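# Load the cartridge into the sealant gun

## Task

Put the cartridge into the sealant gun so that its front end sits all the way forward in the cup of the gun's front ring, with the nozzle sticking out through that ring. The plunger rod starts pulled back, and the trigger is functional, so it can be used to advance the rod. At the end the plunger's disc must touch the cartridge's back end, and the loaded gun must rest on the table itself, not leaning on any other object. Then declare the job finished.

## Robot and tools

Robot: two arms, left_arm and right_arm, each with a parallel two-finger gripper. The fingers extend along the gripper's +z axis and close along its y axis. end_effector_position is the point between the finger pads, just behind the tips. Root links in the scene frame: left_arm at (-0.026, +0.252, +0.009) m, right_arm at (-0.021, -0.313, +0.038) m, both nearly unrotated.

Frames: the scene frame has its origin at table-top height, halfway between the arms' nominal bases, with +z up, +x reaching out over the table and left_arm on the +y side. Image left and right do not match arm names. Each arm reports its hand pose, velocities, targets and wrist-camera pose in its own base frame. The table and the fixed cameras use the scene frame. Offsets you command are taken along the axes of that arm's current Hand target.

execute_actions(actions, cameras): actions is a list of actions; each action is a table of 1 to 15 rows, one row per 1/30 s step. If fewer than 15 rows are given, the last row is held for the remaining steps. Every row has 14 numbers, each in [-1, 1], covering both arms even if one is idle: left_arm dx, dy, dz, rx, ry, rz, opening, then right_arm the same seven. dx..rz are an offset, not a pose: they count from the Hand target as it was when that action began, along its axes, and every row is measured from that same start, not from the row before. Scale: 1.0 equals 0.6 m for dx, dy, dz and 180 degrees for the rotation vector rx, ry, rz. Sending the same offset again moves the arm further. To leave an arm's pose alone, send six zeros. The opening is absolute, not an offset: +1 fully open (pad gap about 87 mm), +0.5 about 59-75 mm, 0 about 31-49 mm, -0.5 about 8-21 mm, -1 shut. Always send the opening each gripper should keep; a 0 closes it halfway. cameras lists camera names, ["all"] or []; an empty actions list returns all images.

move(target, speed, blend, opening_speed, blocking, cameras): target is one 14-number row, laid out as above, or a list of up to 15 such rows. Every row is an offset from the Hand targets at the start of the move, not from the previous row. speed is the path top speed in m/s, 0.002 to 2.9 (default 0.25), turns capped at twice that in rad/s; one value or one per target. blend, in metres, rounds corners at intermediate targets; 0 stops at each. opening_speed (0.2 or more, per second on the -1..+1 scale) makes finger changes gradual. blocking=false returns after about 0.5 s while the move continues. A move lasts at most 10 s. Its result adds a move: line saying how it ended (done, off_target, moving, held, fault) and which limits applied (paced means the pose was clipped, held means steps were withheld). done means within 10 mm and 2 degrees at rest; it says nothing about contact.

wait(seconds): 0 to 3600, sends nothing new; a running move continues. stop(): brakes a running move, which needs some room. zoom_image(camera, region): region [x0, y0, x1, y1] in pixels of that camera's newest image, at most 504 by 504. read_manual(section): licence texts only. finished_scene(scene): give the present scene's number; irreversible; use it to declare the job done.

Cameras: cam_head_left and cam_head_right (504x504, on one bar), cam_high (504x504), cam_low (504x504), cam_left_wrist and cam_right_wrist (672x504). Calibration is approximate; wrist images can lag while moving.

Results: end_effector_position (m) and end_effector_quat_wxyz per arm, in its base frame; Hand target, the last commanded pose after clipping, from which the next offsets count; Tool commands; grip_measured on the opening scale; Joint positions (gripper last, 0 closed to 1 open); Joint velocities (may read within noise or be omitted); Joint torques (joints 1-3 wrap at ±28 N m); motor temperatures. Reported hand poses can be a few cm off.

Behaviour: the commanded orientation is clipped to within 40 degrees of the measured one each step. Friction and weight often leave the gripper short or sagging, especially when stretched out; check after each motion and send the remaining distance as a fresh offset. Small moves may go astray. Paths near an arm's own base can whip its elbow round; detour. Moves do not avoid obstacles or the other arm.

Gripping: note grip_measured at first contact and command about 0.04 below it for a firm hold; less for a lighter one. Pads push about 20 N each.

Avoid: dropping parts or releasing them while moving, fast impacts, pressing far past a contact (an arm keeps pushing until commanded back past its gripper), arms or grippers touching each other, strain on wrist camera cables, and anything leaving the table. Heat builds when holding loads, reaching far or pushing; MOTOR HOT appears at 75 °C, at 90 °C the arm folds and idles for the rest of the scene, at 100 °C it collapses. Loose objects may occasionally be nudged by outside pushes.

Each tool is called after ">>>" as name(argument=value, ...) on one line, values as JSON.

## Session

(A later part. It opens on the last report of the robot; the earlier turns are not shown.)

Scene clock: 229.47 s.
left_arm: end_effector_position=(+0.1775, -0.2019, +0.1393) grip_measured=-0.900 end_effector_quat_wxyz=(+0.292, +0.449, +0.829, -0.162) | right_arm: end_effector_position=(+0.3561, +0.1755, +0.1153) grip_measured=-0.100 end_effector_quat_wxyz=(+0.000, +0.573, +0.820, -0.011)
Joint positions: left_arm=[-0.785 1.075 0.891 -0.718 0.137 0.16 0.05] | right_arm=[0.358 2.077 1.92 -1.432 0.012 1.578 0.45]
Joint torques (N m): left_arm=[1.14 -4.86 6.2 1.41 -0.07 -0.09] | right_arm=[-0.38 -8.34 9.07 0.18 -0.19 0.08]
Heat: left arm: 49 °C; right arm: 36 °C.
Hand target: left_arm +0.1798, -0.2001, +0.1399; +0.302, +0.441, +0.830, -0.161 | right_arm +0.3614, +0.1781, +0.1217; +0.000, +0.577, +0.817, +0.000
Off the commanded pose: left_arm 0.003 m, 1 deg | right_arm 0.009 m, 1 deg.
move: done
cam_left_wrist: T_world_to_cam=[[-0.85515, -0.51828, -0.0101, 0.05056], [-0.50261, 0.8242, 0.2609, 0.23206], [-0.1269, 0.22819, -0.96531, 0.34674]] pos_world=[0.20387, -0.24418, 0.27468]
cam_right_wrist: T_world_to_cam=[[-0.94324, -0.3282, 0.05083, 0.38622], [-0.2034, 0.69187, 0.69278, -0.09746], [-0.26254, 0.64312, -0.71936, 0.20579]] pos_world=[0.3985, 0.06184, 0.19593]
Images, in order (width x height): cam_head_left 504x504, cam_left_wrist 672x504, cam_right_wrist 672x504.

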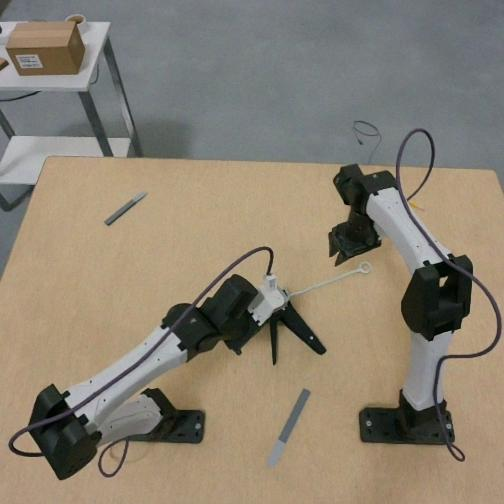

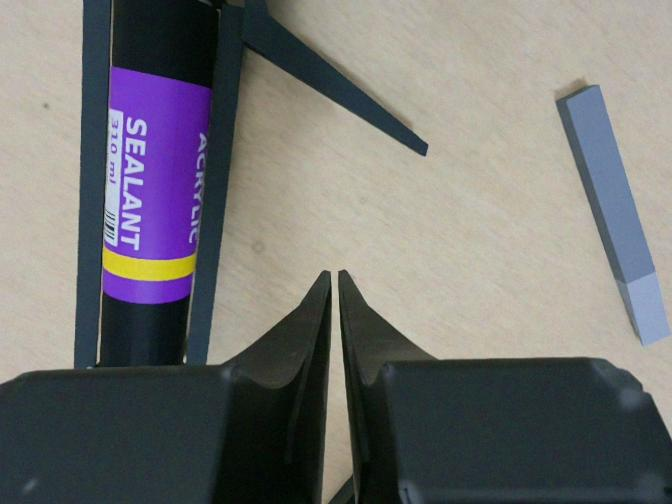

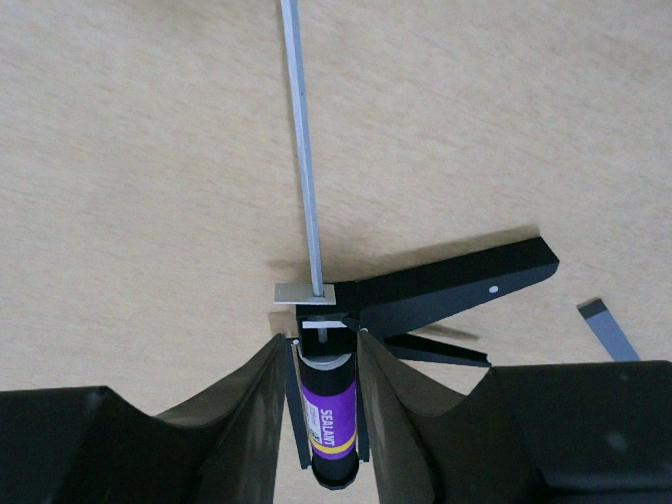

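>>> move(target=[0,0,0,0,0,0,-0.9, 0.118,-0.2465,0.066,0,0,-0.614,0.5], cameras=["cam_right_wrist","cam_left_wrist","cam_high"])

Scene clock: 236.07 s.
left_arm: end_effector_position=(+0.1775, -0.2020, +0.1393) grip_measured=-0.900 end_effector_quat_wxyz=(+0.292, +0.448, +0.829, -0.162) | right_arm: end_effector_position=(+0.1992, +0.1916, +0.0741) grip_measured=+0.500 end_effector_quat_wxyz=(-0.018, -0.336, +0.942, -0.014)
Joint positions: left_arm=[-0.785 1.075 0.891 -0.718 0.137 0.159 0.05] | right_arm=[0.762 1.806 1.371 -1.181 0.011 0.077 0.75]
Joint torques (N m): left_arm=[1.18 -4.85 6.17 1.42 -0.05 -0.09] | right_arm=[0.46 -10.15 5.45 0.47 -0.24 -0.09]
Heat: left arm: 46 °C; right arm: 37 °C.
Hand target: left_arm +0.1798, -0.2001, +0.1399; +0.302, +0.441, +0.830, -0.161 | right_arm +0.1984, +0.1955, +0.0821; +0.000, -0.342, +0.940, +0.000
Off the commanded pose: left_arm 0.003 m, 1 deg | right_arm 0.009 m, 3 deg.
move: off_target (right_arm)
cam_left_wrist: T_world_to_cam=[[-0.85485, -0.51879, -0.00975, 0.05037], [-0.50307, 0.82404, 0.26052, 0.23227], [-0.12712, 0.22761, -0.96542, 0.34669]] pos_world=[0.20397, -0.24418, 0.27468]
cam_right_wrist: T_world_to_cam=[[0.62062, -0.78266, 0.04772, 0.02136], [-0.5551, -0.39556, 0.7317, 0.16346], [-0.5538, -0.48059, -0.67995, 0.39508]] pos_world=[0.29627, 0.27125, 0.14801]
Images, in order (width x height): cam_high 504x504, cam_left_wrist 672x504, cam_right_wrist 672x504.

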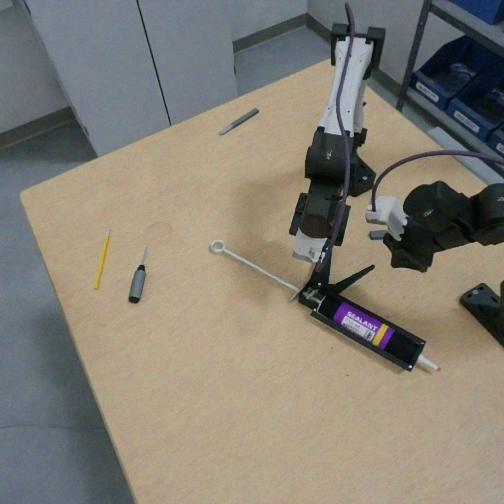

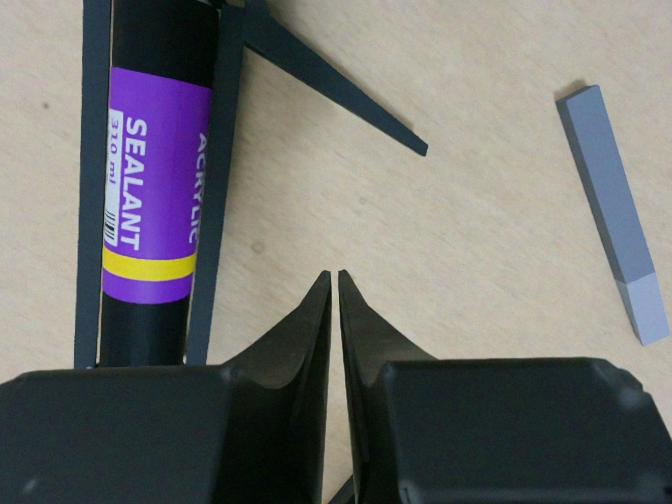

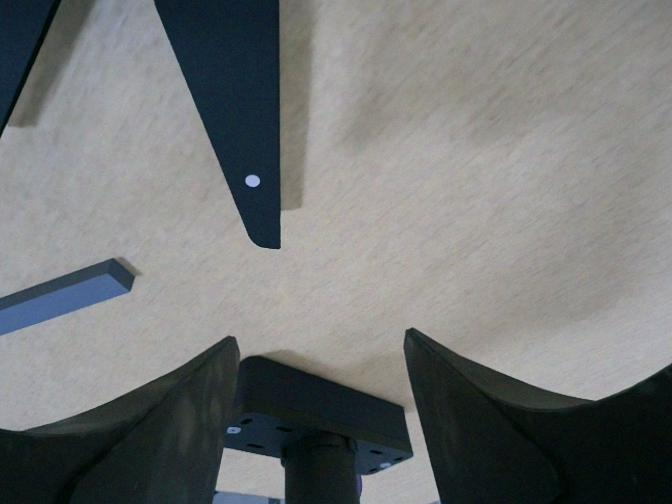

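>>> move(target=[0,0,0,0,0,0,-0.9, 0,0.062,0.04,0,0,0,0.5], cameras=["cam_right_wrist"], speed=0.15)

Scene clock: 238.80 s.
left_arm: end_effector_position=(+0.1775, -0.2020, +0.1393) grip_measured=-0.900 end_effector_quat_wxyz=(+0.292, +0.448, +0.829, -0.162) | right_arm: end_effector_position=(+0.1771, +0.2205, +0.0594) grip_measured=+0.500 end_effector_quat_wxyz=(-0.001, -0.344, +0.939, -0.006)
Joint positions: left_arm=[-0.785 1.075 0.891 -0.718 0.137 0.159 0.05] | right_arm=[0.875 1.806 1.319 -1.093 0.01 0.173 0.75]
Joint torques (N m): left_arm=[1.18 -4.88 6.22 1.41 -0.05 -0.11] | right_arm=[0.54 -7.06 5.45 0.55 -0.21 0.11]
Heat: left arm: 45 °C; right arm: 36 °C.
Hand target: left_arm +0.1798, -0.2001, +0.1399; +0.302, +0.441, +0.830, -0.161 | right_arm +0.1745, +0.2240, +0.0581; +0.000, -0.342, +0.940, +0.000
Off the commanded pose: left_arm 0.003 m, 1 deg | right_arm 0.004 m, 1 deg.
move: done
cam_right_wrist: T_world_to_cam=[[0.63337, -0.77264, 0.04323, 0.05431], [-0.56604, -0.42447, 0.7067, 0.18318], [-0.52767, -0.47207, -0.7062, 0.38176]] pos_world=[0.27073, 0.29994, 0.1378]

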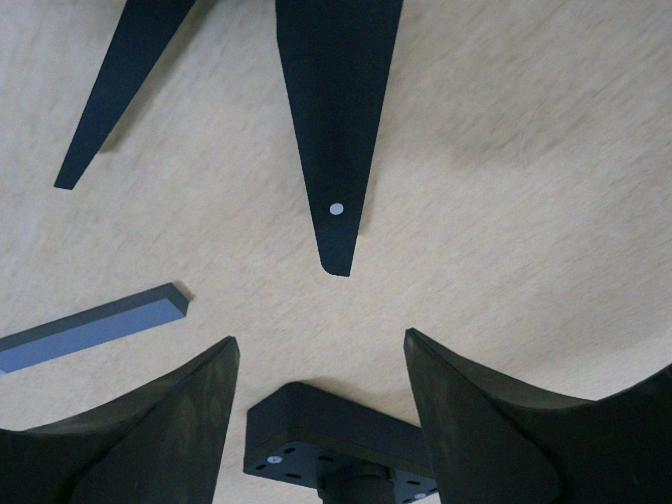

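>>> move(target=[0,0,0,0,0,0,-0.9, -0.02,-0.008,0.09,0,0,0,0.4], cameras=["cam_right_wrist"], speed=0.15)

Scene clock: 239.90 s.
left_arm: end_effector_position=(+0.1775, -0.2020, +0.1393) grip_measured=-0.900 end_effector_quat_wxyz=(+0.292, +0.448, +0.829, -0.162) | right_arm: end_effector_position=(+0.1769, +0.2204, +0.0570) grip_measured=+0.400 end_effector_quat_wxyz=(-0.001, -0.344, +0.939, -0.006)
Joint positions: left_arm=[-0.785 1.075 0.891 -0.718 0.137 0.159 0.05] | right_arm=[0.875 1.806 1.309 -1.082 0.01 0.173 0.7]
Joint torques (N m): left_arm=[1.21 -4.86 6.2 1.41 -0.05 -0.08] | right_arm=[-0.03 -6.72 6.79 0.35 -0.12 0]
Heat: left arm: 45 °C; right arm: 36 °C.
Hand target: left_arm +0.1798, -0.2001, +0.1399; +0.302, +0.441, +0.830, -0.161 | right_arm +0.1775, +0.2211, +0.0585; +0.000, -0.344, +0.939, -0.005 (not the last commanded pose)
Off the commanded pose: left_arm 0.003 m, 1 deg | right_arm 0.054 m, 1 deg.
move: held (right_arm; a check stopped the path); limits=held
pose unreachable (right arm): on one or more control steps of this call, first in action 0 (counted from 0), this arm could not follow its commanded pose, so it was not sent that pose on those steps. It may still have moved: this result reports where it is.
cause: moving toward the commanded pose would bring a part of the arm too close to another arm (this arm's wrist (the part past joint 4) and the left arm's wrist camera, where that arm would come to rest).
cam_right_wrist: T_world_to_cam=[[0.63303, -0.77293, 0.04298, 0.05452], [-0.56688, -0.42503, 0.70569, 0.18503], [-0.52718, -0.47108, -0.70722, 0.37967]] pos_world=[0.27054, 0.29964, 0.1356]

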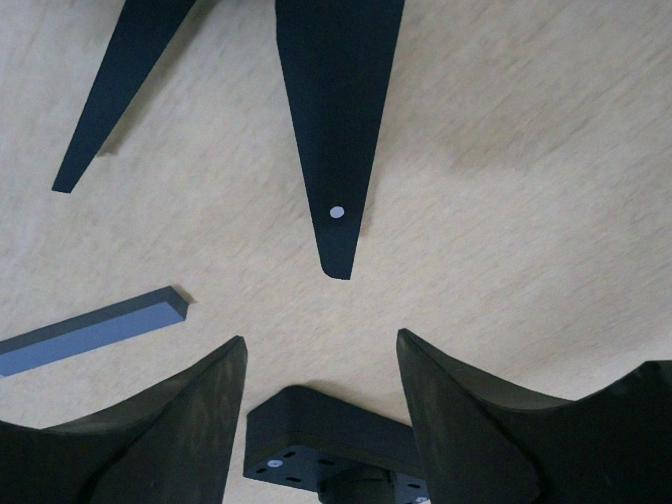

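>>> move(target=[0,0,0,0,0,0,-0.9, 0.139,-0.166,-0.05,0,0,0,-0.5], cameras=["cam_head_left"])

Scene clock: 244.83 s.
left_arm: end_effector_position=(+0.1775, -0.2020, +0.1393) grip_measured=-0.900 end_effector_quat_wxyz=(+0.292, +0.448, +0.829, -0.162) | right_arm: end_effector_position=(+0.1785, +0.0941, +0.0851) grip_measured=-0.500 end_effector_quat_wxyz=(-0.010, -0.343, +0.939, -0.007)
Joint positions: left_arm=[-0.785 1.075 0.891 -0.718 0.137 0.159 0.05] | right_arm=[0.529 1.493 1.081 -1.181 0.011 -0.171 0.25]
Joint torques (N m): left_arm=[1.2 -4.92 6.19 1.4 -0.04 -0.1] | right_arm=[-0.68 -6.91 5.81 0.3 -0.13 -0.13]
Motor temperatures (°C): left_arm=[24 43 33 26 20 19 21] | right_arm=[21 35 30 28 22 24 20]
Heat: left arm: 43 °C; right arm: 35 °C.
Hand target: left_arm +0.1798, -0.2001, +0.1399; +0.302, +0.441, +0.830, -0.161 | right_arm +0.1779, +0.0915, +0.0898; +0.000, -0.344, +0.939, -0.005
Off the commanded pose: left_arm 0.003 m, 1 deg | right_arm 0.005 m, 1 deg.
move: done

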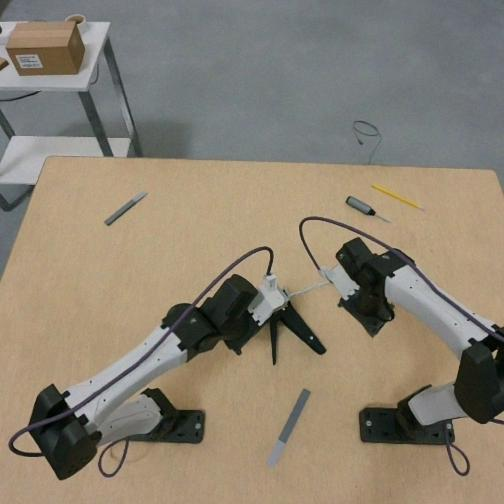

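>>> move(target=[0.108,-0.049,0.1965,0,0,0,-1, 0,0,0,0,0,0,-0.5], cameras=["cam_left_wrist","cam_high","cam_low"], speed=0.15)

Scene clock: 247.83 s.
left_arm: end_effector_position=(+0.1702, -0.2393, +0.0133) grip_measured=-1.000 end_effector_quat_wxyz=(+0.301, +0.443, +0.828, -0.166) | right_arm: end_effector_position=(+0.1786, +0.0940, +0.0851) grip_measured=-0.500 end_effector_quat_wxyz=(-0.010, -0.343, +0.939, -0.007)
Joint positions: left_arm=[-0.934 1.317 0.496 -0.05 0.039 0.034 0] | right_arm=[0.529 1.493 1.081 -1.181 0.011 -0.172 0.25]
Joint torques (N m): left_arm=[0.02 -3.36 5.37 1.56 -0.15 -0.08] | right_arm=[-0.66 -6.93 5.81 0.32 -0.14 -0.1]
Heat: left arm: 42 °C; right arm: 35 °C.
Hand target: left_arm +0.1700, -0.2382, +0.0079; +0.302, +0.441, +0.830, -0.161 | right_arm +0.1780, +0.0915, +0.0898; +0.000, -0.344, +0.939, -0.005
Off the commanded pose: left_arm 0.005 m, 1 deg | right_arm 0.005 m, 1 deg.
move: done
cam_left_wrist: T_world_to_cam=[[-0.85007, -0.52658, -0.0096, 0.02084], [-0.5131, 0.82391, 0.24064, 0.29409], [-0.1188, 0.20948, -0.97057, 0.22693]] pos_world=[0.19557, -0.27887, 0.14969]
Images, in order (width x height): cam_high 504x504, cam_low 504x504, cam_left_wrist 672x504.

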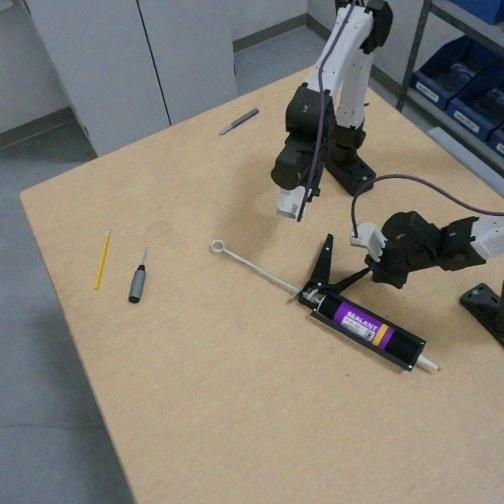

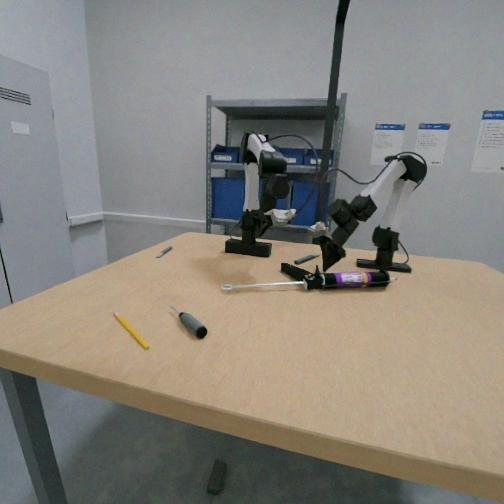

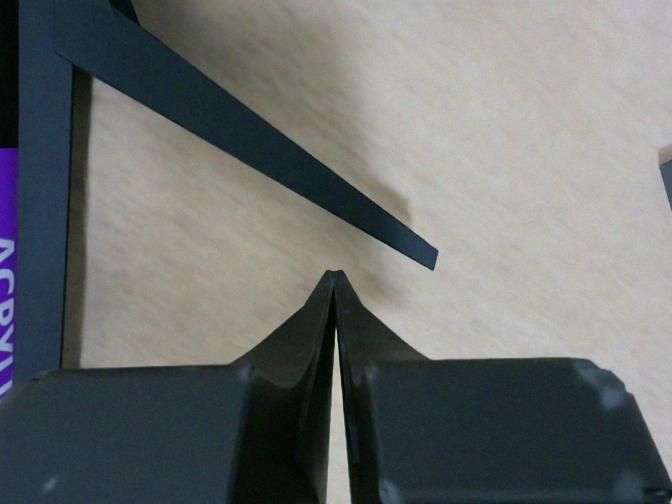

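>>> move(target=[-0.0423,-0.0373,0.0355,0,0,0,-1, 0,0,0,0,0,0,-0.5], cameras=["cam_left_wrist","cam_high"], speed=0.06)

>>> zoom_image(camera="cam_high", region=[280, 220, 460, 390])

Scene clock: 249.97 s.
left_arm: end_effector_position=(+0.1662, -0.2698, +0.0068) grip_measured=-1.000 end_effector_quat_wxyz=(+0.296, +0.444, +0.831, -0.159) | right_arm: end_effector_position=(+0.1786, +0.0940, +0.0851) grip_measured=-0.500 end_effector_quat_wxyz=(-0.010, -0.343, +0.939, -0.007)
Joint positions: left_arm=[-1.029 1.449 0.576 -0.014 -0.028 -0.037 0] | right_arm=[0.529 1.493 1.081 -1.181 0.011 -0.172 0.25]
Joint torques (N m): left_arm=[-0.08 -3.22 8.42 1.46 -0.11 -0.08] | right_arm=[-0.68 -6.91 5.81 0.32 -0.14 -0.11]
Heat: left arm: 42 °C; right arm: 35 °C.
Hand target: left_arm +0.1700, -0.2781, +0.0079; +0.302, +0.441, +0.830, -0.160 | right_arm +0.1780, +0.0915, +0.0898; +0.000, -0.344, +0.939, -0.005
Off the commanded pose: left_arm 0.009 m, 1 deg | right_arm 0.005 m, 1 deg.
move: done
cam_left_wrist: T_world_to_cam=[[-0.84887, -0.52838, -0.0152, 0.00062], [-0.51399, 0.81835, 0.25713, 0.31722], [-0.12342, 0.22608, -0.96626, 0.23176]] pos_world=[0.19217, -0.31167, 0.14238]
Images, in order (width x height): cam_high 504x504, cam_left_wrist 672x504.

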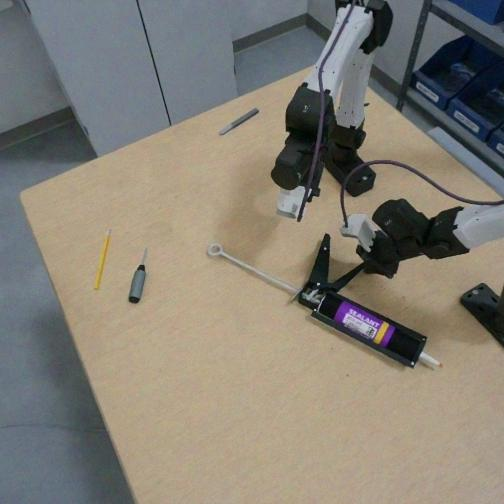

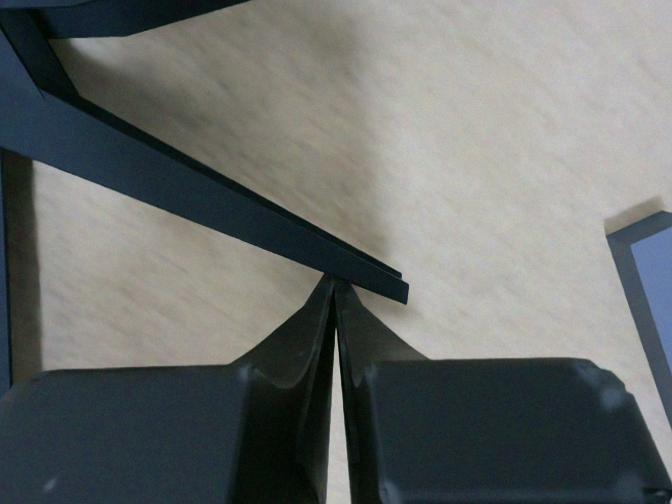

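Scaled by 2.800 from the camera's image (finer frame: 720x720).

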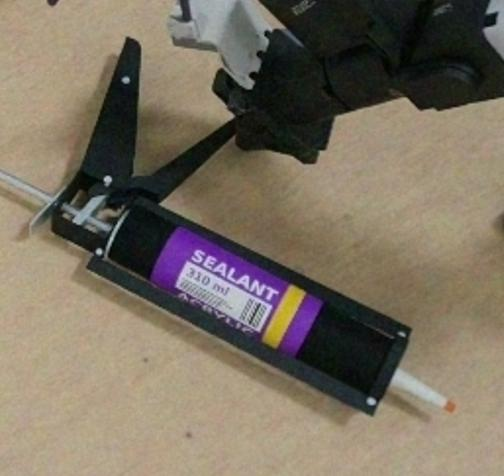

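>>> move(target=[0,0,0,0,0,0,-1, -0.103,0.073,0.1,-0.1781,-0.1666,0.4578,-1], cameras=["cam_right_wrist","cam_left_wrist","cam_high","cam_head_left"], speed=0.2)

Scene clock: 258.07 s.
left_arm: end_effector_position=(+0.1662, -0.2698, +0.0067) grip_measured=-1.000 end_effector_quat_wxyz=(+0.295, +0.444, +0.831, -0.159) | right_arm: end_effector_position=(+0.1937, +0.1640, +0.0279) grip_measured=-0.998 end_effector_quat_wxyz=(+0.125, +0.365, +0.870, +0.308)
Joint positions: left_arm=[-1.029 1.45 0.576 -0.014 -0.028 -0.038 0] | right_arm=[0.369 1.056 0.323 -0.205 -0.258 1.249 0.001]
Joint torques (N m): left_arm=[-0.03 -3.23 8.32 1.45 -0.13 -0.11] | right_arm=[0.54 -2.56 5.9 1.8 0.01 0.06]
Heat: left arm: 40 °C; right arm: 34 °C.
Hand target: left_arm +0.1700, -0.2780, +0.0078; +0.302, +0.441, +0.830, -0.160 | right_arm +0.1971, +0.1641, +0.0291; +0.137, +0.366, +0.866, +0.311
Off the commanded pose: left_arm 0.009 m, 1 deg | right_arm 0.004 m, 2 deg.
move: done
cam_left_wrist: T_world_to_cam=[[-0.84857, -0.52886, -0.01519, 0.00049], [-0.51441, 0.81799, 0.25746, 0.31724], [-0.12373, 0.22629, -0.96617, 0.23169]] pos_world=[0.19227, -0.31167, 0.14218]
cam_right_wrist: T_world_to_cam=[[-0.58288, -0.54682, -0.60103, 0.21794], [-0.79094, 0.21234, 0.57387, 0.13375], [-0.18618, 0.80987, -0.55628, 0.06107]] pos_world=[0.24419, 0.04131, 0.0882]
Images, in order (width x height): cam_head_left 504x504, cam_high 504x504, cam_left_wrist 672x504, cam_right_wrist 672x504.

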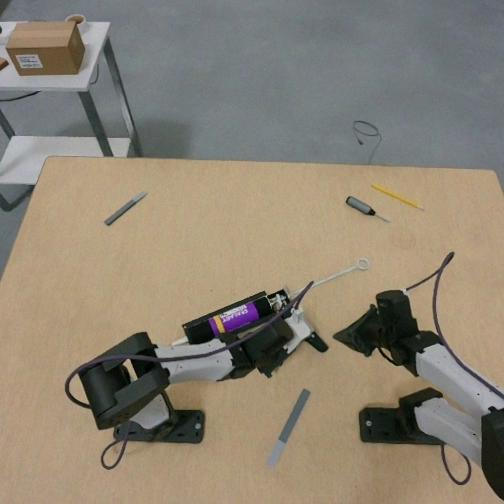

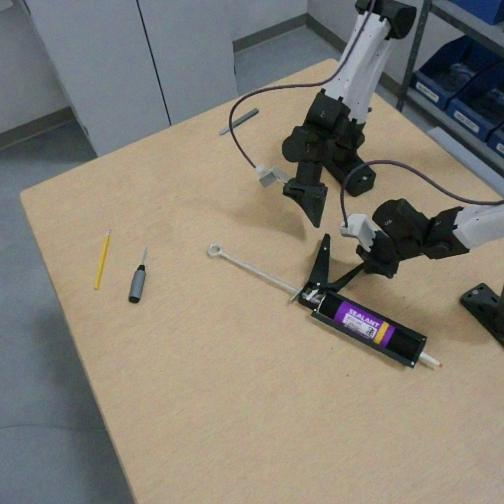

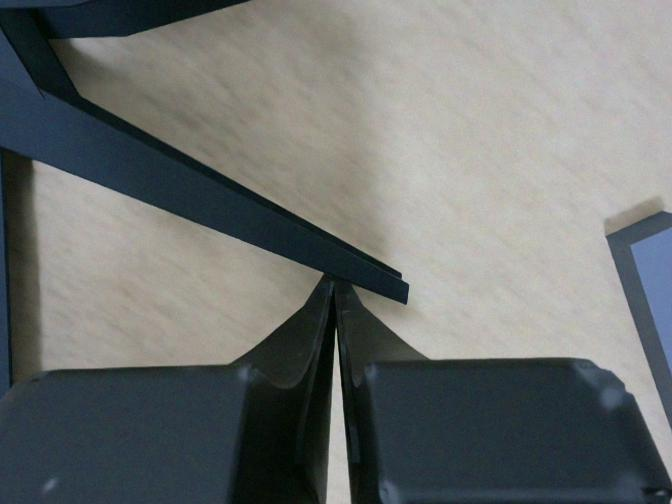

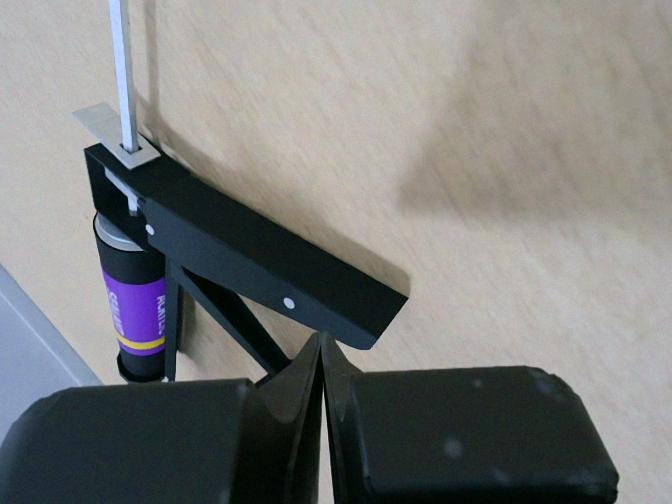

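>>> move(target=[0,0,0,0,0,0,-1, -0.009,-0.022,0.086,0,0,0,-1], cameras=["cam_right_wrist"], speed=0.12)

Scene clock: 260.90 s.
left_arm: end_effector_position=(+0.1662, -0.2698, +0.0067) grip_measured=-1.000 end_effector_quat_wxyz=(+0.295, +0.444, +0.831, -0.159) | right_arm: end_effector_position=(+0.2173, +0.1768, -0.0157) grip_measured=-0.998 end_effector_quat_wxyz=(+0.131, +0.363, +0.867, +0.314)
Joint positions: left_arm=[-1.029 1.45 0.576 -0.014 -0.028 -0.038 0] | right_arm=[0.388 1.405 0.273 0.218 -0.247 1.265 0.001]
Joint torques (N m): left_arm=[-0.06 -3.23 8.38 1.45 -0.15 -0.11] | right_arm=[0.57 -2.25 4.38 1.89 0 0.03]
Heat: left arm: 39 °C; right arm: 33 °C.
Hand target: left_arm +0.1700, -0.2780, +0.0078; +0.302, +0.441, +0.830, -0.160 | right_arm +0.2177, +0.1758, -0.0189; +0.137, +0.366, +0.866, +0.311
Off the commanded pose: left_arm 0.009 m, 1 deg | right_arm 0.003 m, 1 deg.
move: done
cam_right_wrist: T_world_to_cam=[[-0.57261, -0.54174, -0.61533, 0.20905], [-0.80073, 0.20849, 0.56157, 0.17735], [-0.17594, 0.81427, -0.55317, 0.02782]] pos_world=[0.2666, 0.05362, 0.04443]

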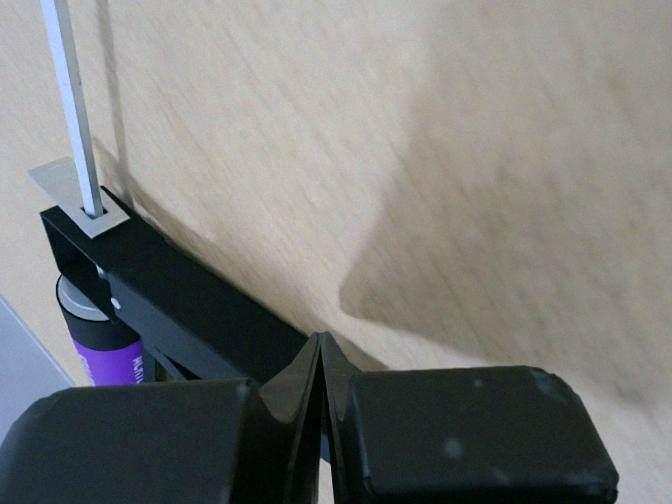

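>>> move(target=[0,0,0,0,0,0,-1, 0.02,0,0,0,0,0,-1], cameras=["cam_right_wrist","cam_left_wrist"], speed=0.05)

Scene clock: 262.37 s.
left_arm: end_effector_position=(+0.1662, -0.2698, +0.0067) grip_measured=-1.000 end_effector_quat_wxyz=(+0.295, +0.444, +0.831, -0.159) | right_arm: end_effector_position=(+0.2057, +0.1842, -0.0212) grip_measured=-0.998 end_effector_quat_wxyz=(+0.124, +0.365, +0.870, +0.307)
Joint positions: left_arm=[-1.029 1.45 0.576 -0.014 -0.028 -0.038 0] | right_arm=[0.452 1.405 0.253 0.228 -0.209 1.316 0.001]
Joint torques (N m): left_arm=[-0.06 -3.19 8.35 1.46 -0.14 -0.11] | right_arm=[0.53 -3.75 4.57 1.86 0.03 0.06]
Heat: left arm: 39 °C; right arm: 33 °C.
Hand target: left_arm +0.1700, -0.2780, +0.0078; +0.302, +0.441, +0.830, -0.160 | right_arm +0.2094, +0.1845, -0.0190; +0.137, +0.366, +0.866, +0.311
Off the commanded pose: left_arm 0.009 m, 1 deg | right_arm 0.004 m, 2 deg.
move: done
cam_left_wrist: T_world_to_cam=[[-0.84857, -0.52886, -0.01519, 0.00049], [-0.51441, 0.81799, 0.25746, 0.31724], [-0.12373, 0.22629, -0.96617, 0.23169]] pos_world=[0.19227, -0.31167, 0.14218]
cam_right_wrist: T_world_to_cam=[[-0.5834, -0.54816, -0.5993, 0.20684], [-0.79004, 0.21188, 0.57527, 0.16699], [-0.18836, 0.80909, -0.55668, 0.02013]] pos_world=[0.25639, 0.06171, 0.0391]
Images, in order (width x height): cam_left_wrist 672x504, cam_right_wrist 672x504.

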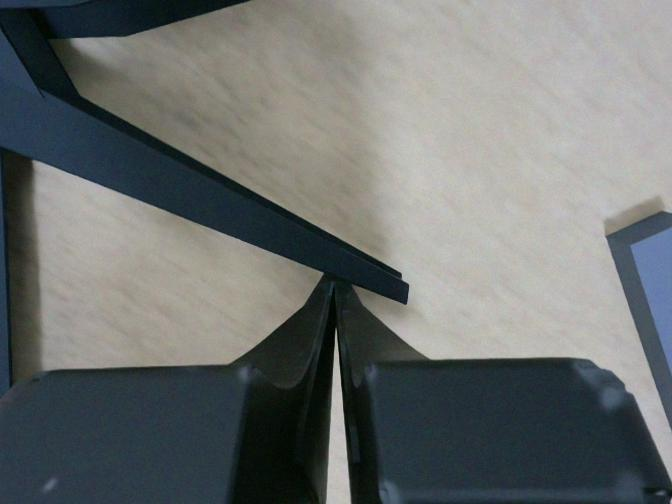

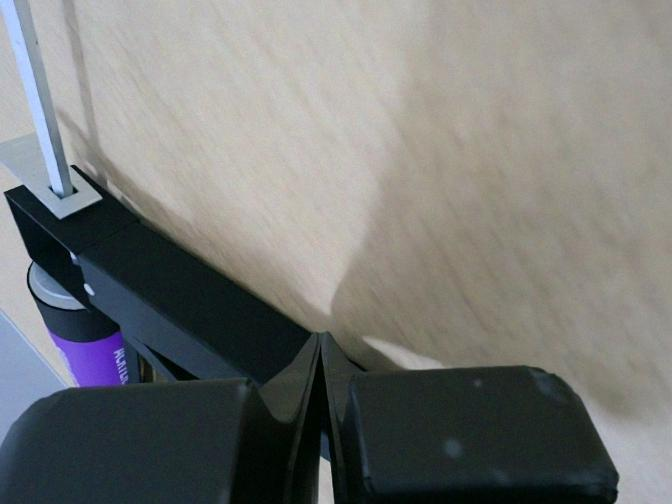

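>>> move(target=[0,0,0,0,0,0,-1, 0.02,0,0,0,0,0,-1], cameras=["cam_right_wrist","cam_left_wrist"], speed=0.05)

Scene clock: 264.13 s.
left_arm: end_effector_position=(+0.1662, -0.2698, +0.0067) grip_measured=-1.000 end_effector_quat_wxyz=(+0.295, +0.444, +0.831, -0.159) | right_arm: end_effector_position=(+0.1998, +0.1898, -0.0241) grip_measured=-0.999 end_effector_quat_wxyz=(+0.129, +0.369, +0.870, +0.300)
Joint positions: left_arm=[-1.029 1.45 0.576 -0.014 -0.028 -0.038 0] | right_arm=[0.514 1.399 0.239 0.24 -0.152 1.368 0]
Joint torques (N m): left_arm=[-0.06 -3.17 8.31 1.45 -0.14 -0.1] | right_arm=[0.92 -4.44 4.49 1.81 -0.11 0.02]
Motor temperatures (°C): left_arm=[24 38 34 27 20 19 21] | right_arm=[21 33 29 29 22 24 20]
Heat: left arm: 38 °C; right arm: 33 °C.
Hand target: left_arm +0.1700, -0.2780, +0.0078; +0.302, +0.441, +0.830, -0.160 | right_arm +0.2010, +0.1931, -0.0192; +0.137, +0.366, +0.866, +0.311
Off the commanded pose: left_arm 0.009 m, 1 deg | right_arm 0.006 m, 2 deg.
move: done
cam_left_wrist: T_world_to_cam=[[-0.84842, -0.52911, -0.01495, 0.00035], [-0.51458, 0.81785, 0.25753, 0.31722], [-0.12403, 0.22619, -0.96615, 0.23171]] pos_world=[0.19227, -0.31167, 0.14218]
cam_right_wrist: T_world_to_cam=[[-0.58949, -0.54937, -0.59219, 0.2063], [-0.78826, 0.23107, 0.5703, 0.15873], [-0.17647, 0.80299, -0.56926, 0.0114]] pos_world=[0.24874, 0.06751, 0.03814]
Images, in order (width x height): cam_left_wrist 672x504, cam_right_wrist 672x504.

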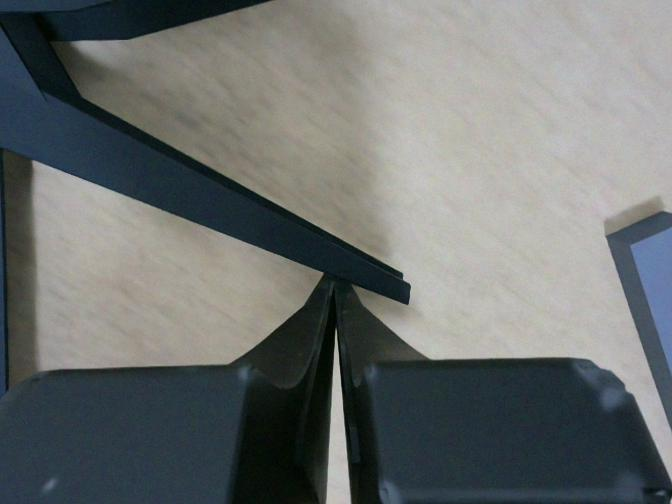

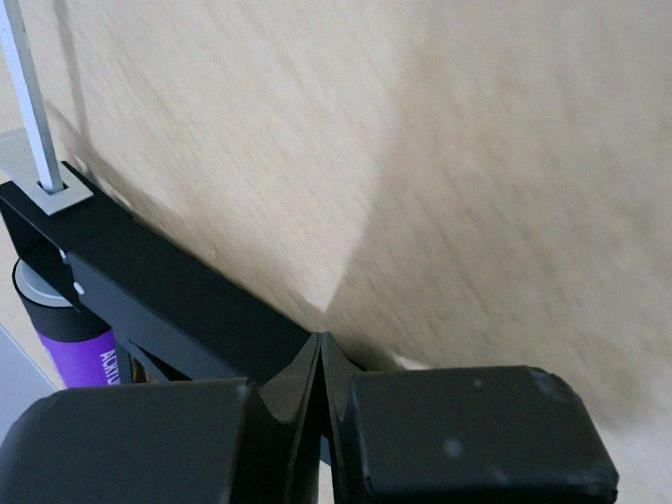

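>>> move(target=[-0.0212,-0.0187,0.0177,0,0,0,-1, 0,0,0,0,0,0,-1], cameras=["cam_right_wrist","cam_left_wrist"], speed=0.05)

Scene clock: 265.43 s.
left_arm: end_effector_position=(+0.1676, -0.2808, +0.0069) grip_measured=-1.000 end_effector_quat_wxyz=(+0.294, +0.445, +0.834, -0.144) | right_arm: end_effector_position=(+0.2047, +0.1868, -0.0245) grip_measured=-0.999 end_effector_quat_wxyz=(+0.143, +0.373, +0.868, +0.295)
Joint positions: left_arm=[-1.065 1.503 0.636 -0.041 -0.074 -0.059 0] | right_arm=[0.515 1.399 0.239 0.248 -0.122 1.369 0]
Joint torques (N m): left_arm=[-0.4 -2.62 8.49 1.72 0.05 -0.12] | right_arm=[0.94 -4.38 4.52 1.75 -0.38 0.03]
Heat: left arm: 38 °C; right arm: 33 °C.
Hand target: left_arm +0.1700, -0.2981, +0.0079; +0.302, +0.441, +0.830, -0.160 | right_arm +0.2010, +0.1931, -0.0191; +0.137, +0.366, +0.866, +0.311
Off the commanded pose: left_arm 0.017 m, 2 deg | right_arm 0.009 m, 2 deg.
move: off_target (left_arm)
cam_left_wrist: T_world_to_cam=[[-0.84325, -0.53616, -0.03815, -0.00698], [-0.52458, 0.8054, 0.27594, 0.32488], [-0.11722, 0.2527, -0.96042, 0.24084]] pos_world=[0.19277, -0.32626, 0.14139]
cam_right_wrist: T_world_to_cam=[[-0.58905, -0.54799, -0.59391, 0.20695], [-0.79393, 0.25545, 0.55174, 0.15962], [-0.15063, 0.79653, -0.58554, 0.00995]] pos_world=[0.25013, 0.0647, 0.04067]
Images, in order (width x height): cam_left_wrist 672x504, cam_right_wrist 672x504.

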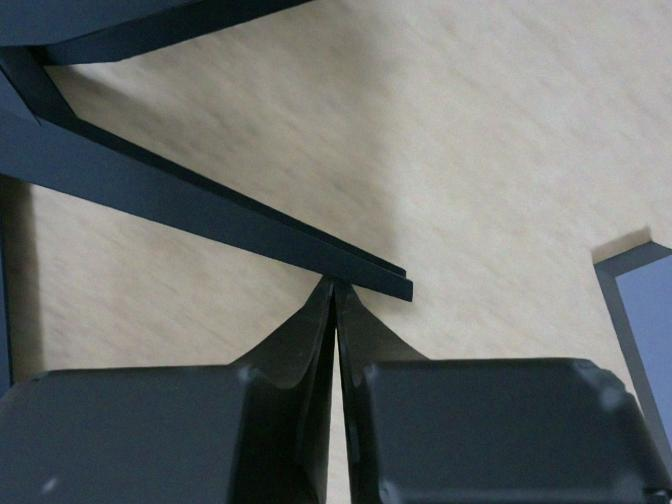

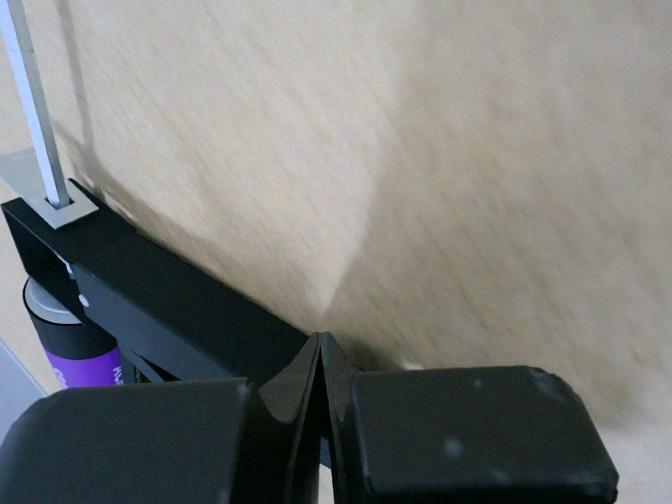

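>>> move(target=[-0.0159,-0.014,0.0133,0,0,0,-1, 0.02,0,0,0,0,0,-1], cameras=["cam_right_wrist","cam_left_wrist","cam_high"], speed=0.05)

>>> zoom_image(camera="cam_high", region=[280, 220, 460, 390])

Scene clock: 267.70 s.
left_arm: end_effector_position=(+0.1679, -0.2898, +0.0068) grip_measured=-1.000 end_effector_quat_wxyz=(+0.290, +0.446, +0.836, -0.134) | right_arm: end_effector_position=(+0.2053, +0.1866, -0.0251) grip_measured=-0.999 end_effector_quat_wxyz=(+0.164, +0.385, +0.862, +0.285)
Joint positions: left_arm=[-1.09 1.545 0.684 -0.066 -0.101 -0.075 0] | right_arm=[0.562 1.383 0.229 0.251 -0.042 1.416 0]
Joint torques (N m): left_arm=[-0.5 -2.54 8.83 1.82 0.17 -0.25] | right_arm=[2.44 -3.85 4.45 1.77 -0.74 0.05]
Heat: left arm: 38 °C; right arm: 32 °C.
Hand target: left_arm +0.1700, -0.3132, +0.0080; +0.302, +0.441, +0.830, -0.161 | right_arm +0.1926, +0.2018, -0.0193; +0.137, +0.366, +0.866, +0.311
Off the commanded pose: left_arm 0.023 m, 3 deg | right_arm 0.021 m, 5 deg.
move: off_target (left_arm, right_arm)
cam_left_wrist: T_world_to_cam=[[-0.84082, -0.53884, -0.05167, -0.01265], [-0.52881, 0.79726, 0.2911, 0.3307], [-0.11566, 0.27209, -0.9553, 0.24842]] pos_world=[0.19297, -0.33806, 0.1404]
cam_right_wrist: T_world_to_cam=[[-0.59712, -0.54072, -0.59251, 0.2072], [-0.795, 0.30053, 0.52692, 0.15175], [-0.10685, 0.78569, -0.60933, 0.00221]] pos_world=[0.2446, 0.06469, 0.04415]
Images, in order (width x height): cam_high 504x504, cam_left_wrist 672x504, cam_right_wrist 672x504.

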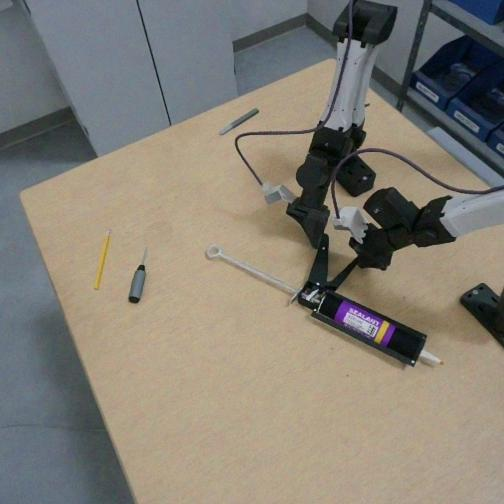

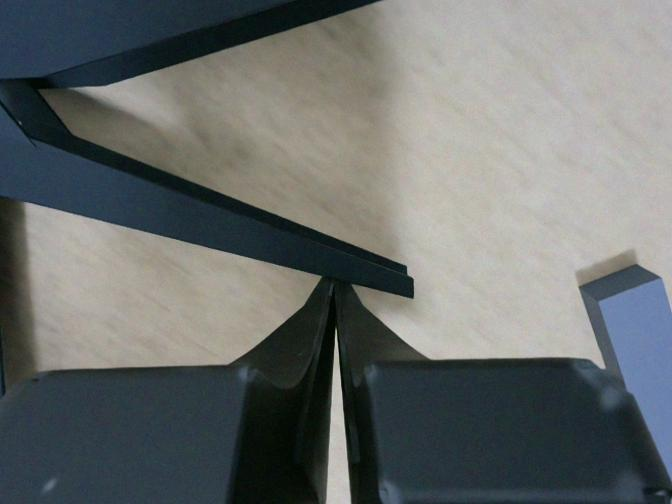

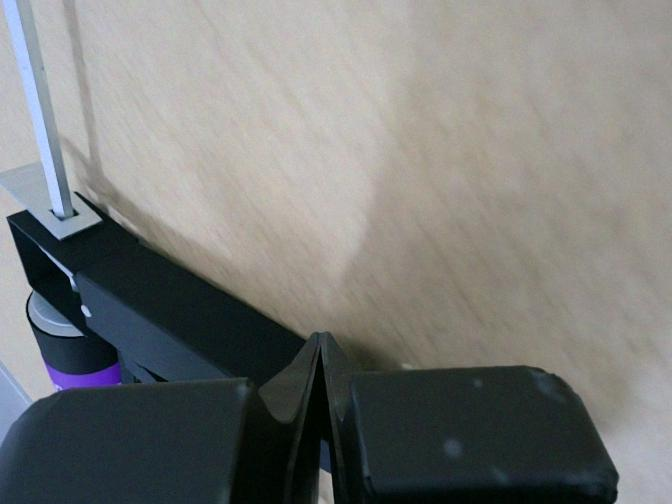

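Scaled by 2.800 from the camera's image (finer frame: 720x720).

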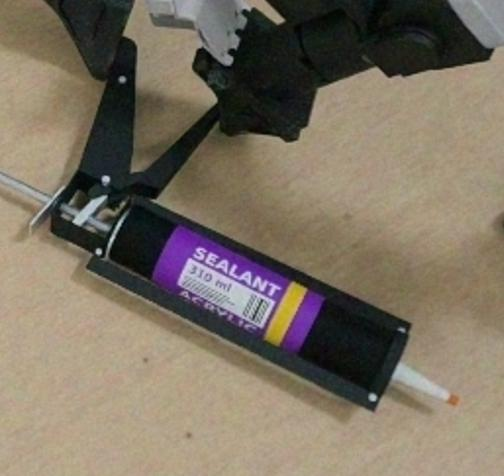

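>>> move(target=[-0.0212,-0.0187,0.0177,0,0,0,-1, 0,0,0,0,0,0,-1], cameras=["cam_right_wrist","cam_left_wrist","cam_high"], speed=0.05)

>>> zoom_image(camera="cam_high", region=[280, 220, 460, 390])

Scene clock: 269.43 s.
left_arm: end_effector_position=(+0.1696, -0.3050, +0.0071) grip_measured=-1.000 end_effector_quat_wxyz=(+0.290, +0.447, +0.837, -0.125) | right_arm: end_effector_position=(+0.2054, +0.1865, -0.0252) grip_measured=-0.999 end_effector_quat_wxyz=(+0.164, +0.385, +0.862, +0.285)
Joint positions: left_arm=[-1.118 1.606 0.753 -0.088 -0.132 -0.095 0] | right_arm=[0.562 1.383 0.229 0.251 -0.041 1.417 0]
Joint torques (N m): left_arm=[-0.69 -2.89 8.95 1.89 0.26 -0.25] | right_arm=[2.47 -3.89 4.46 1.76 -0.73 0.06]
Heat: left arm: 37 °C; right arm: 32 °C.
Hand target: left_arm +0.1700, -0.3332, +0.0081; +0.302, +0.441, +0.830, -0.161 | right_arm +0.1926, +0.2018, -0.0193; +0.137, +0.366, +0.866, +0.311
Off the commanded pose: left_arm 0.028 m, 4 deg | right_arm 0.021 m, 5 deg.
move: off_target (left_arm)
cam_left_wrist: T_world_to_cam=[[-0.83726, -0.54291, -0.06519, -0.02112], [-0.53525, 0.78933, 0.30076, 0.34216], [-0.11183, 0.28671, -0.95147, 0.25675]] pos_world=[0.19417, -0.35516, 0.14]
cam_right_wrist: T_world_to_cam=[[-0.59765, -0.54016, -0.59249, 0.20713], [-0.79472, 0.30138, 0.52688, 0.15161], [-0.10604, 0.78575, -0.60939, 0.00216]] pos_world=[0.24451, 0.06449, 0.04415]
Images, in order (width x height): cam_high 504x504, cam_left_wrist 672x504, cam_right_wrist 672x504.

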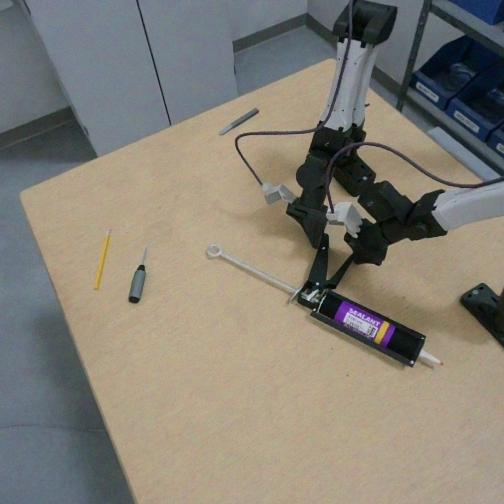

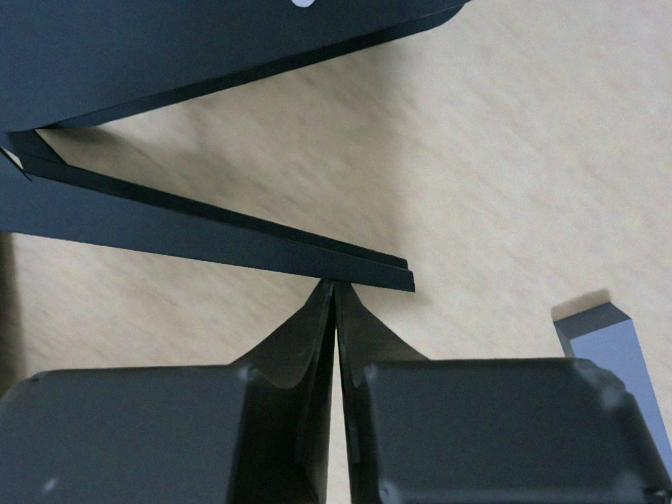

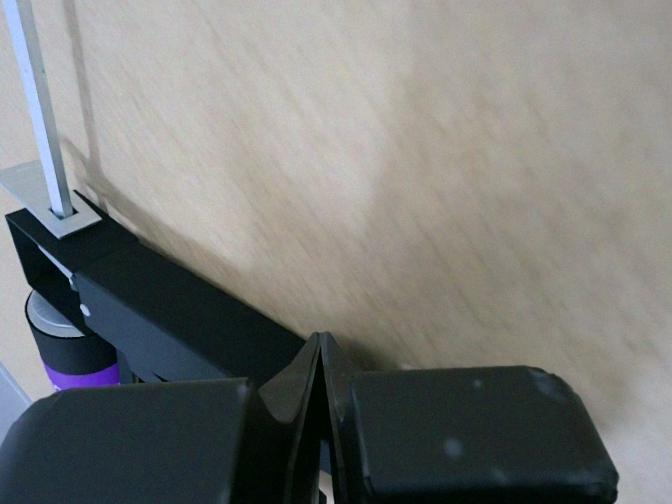

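Scaled by 2.800 from the camera's image (finer frame: 720x720).

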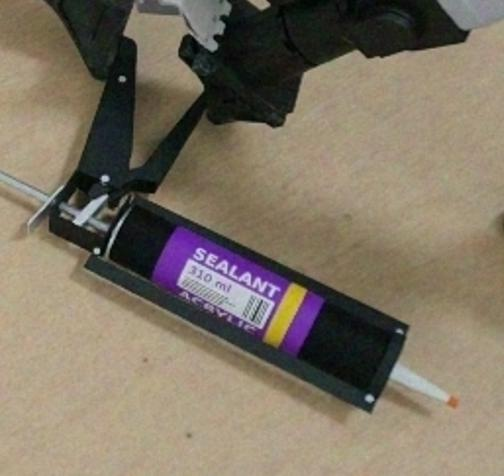

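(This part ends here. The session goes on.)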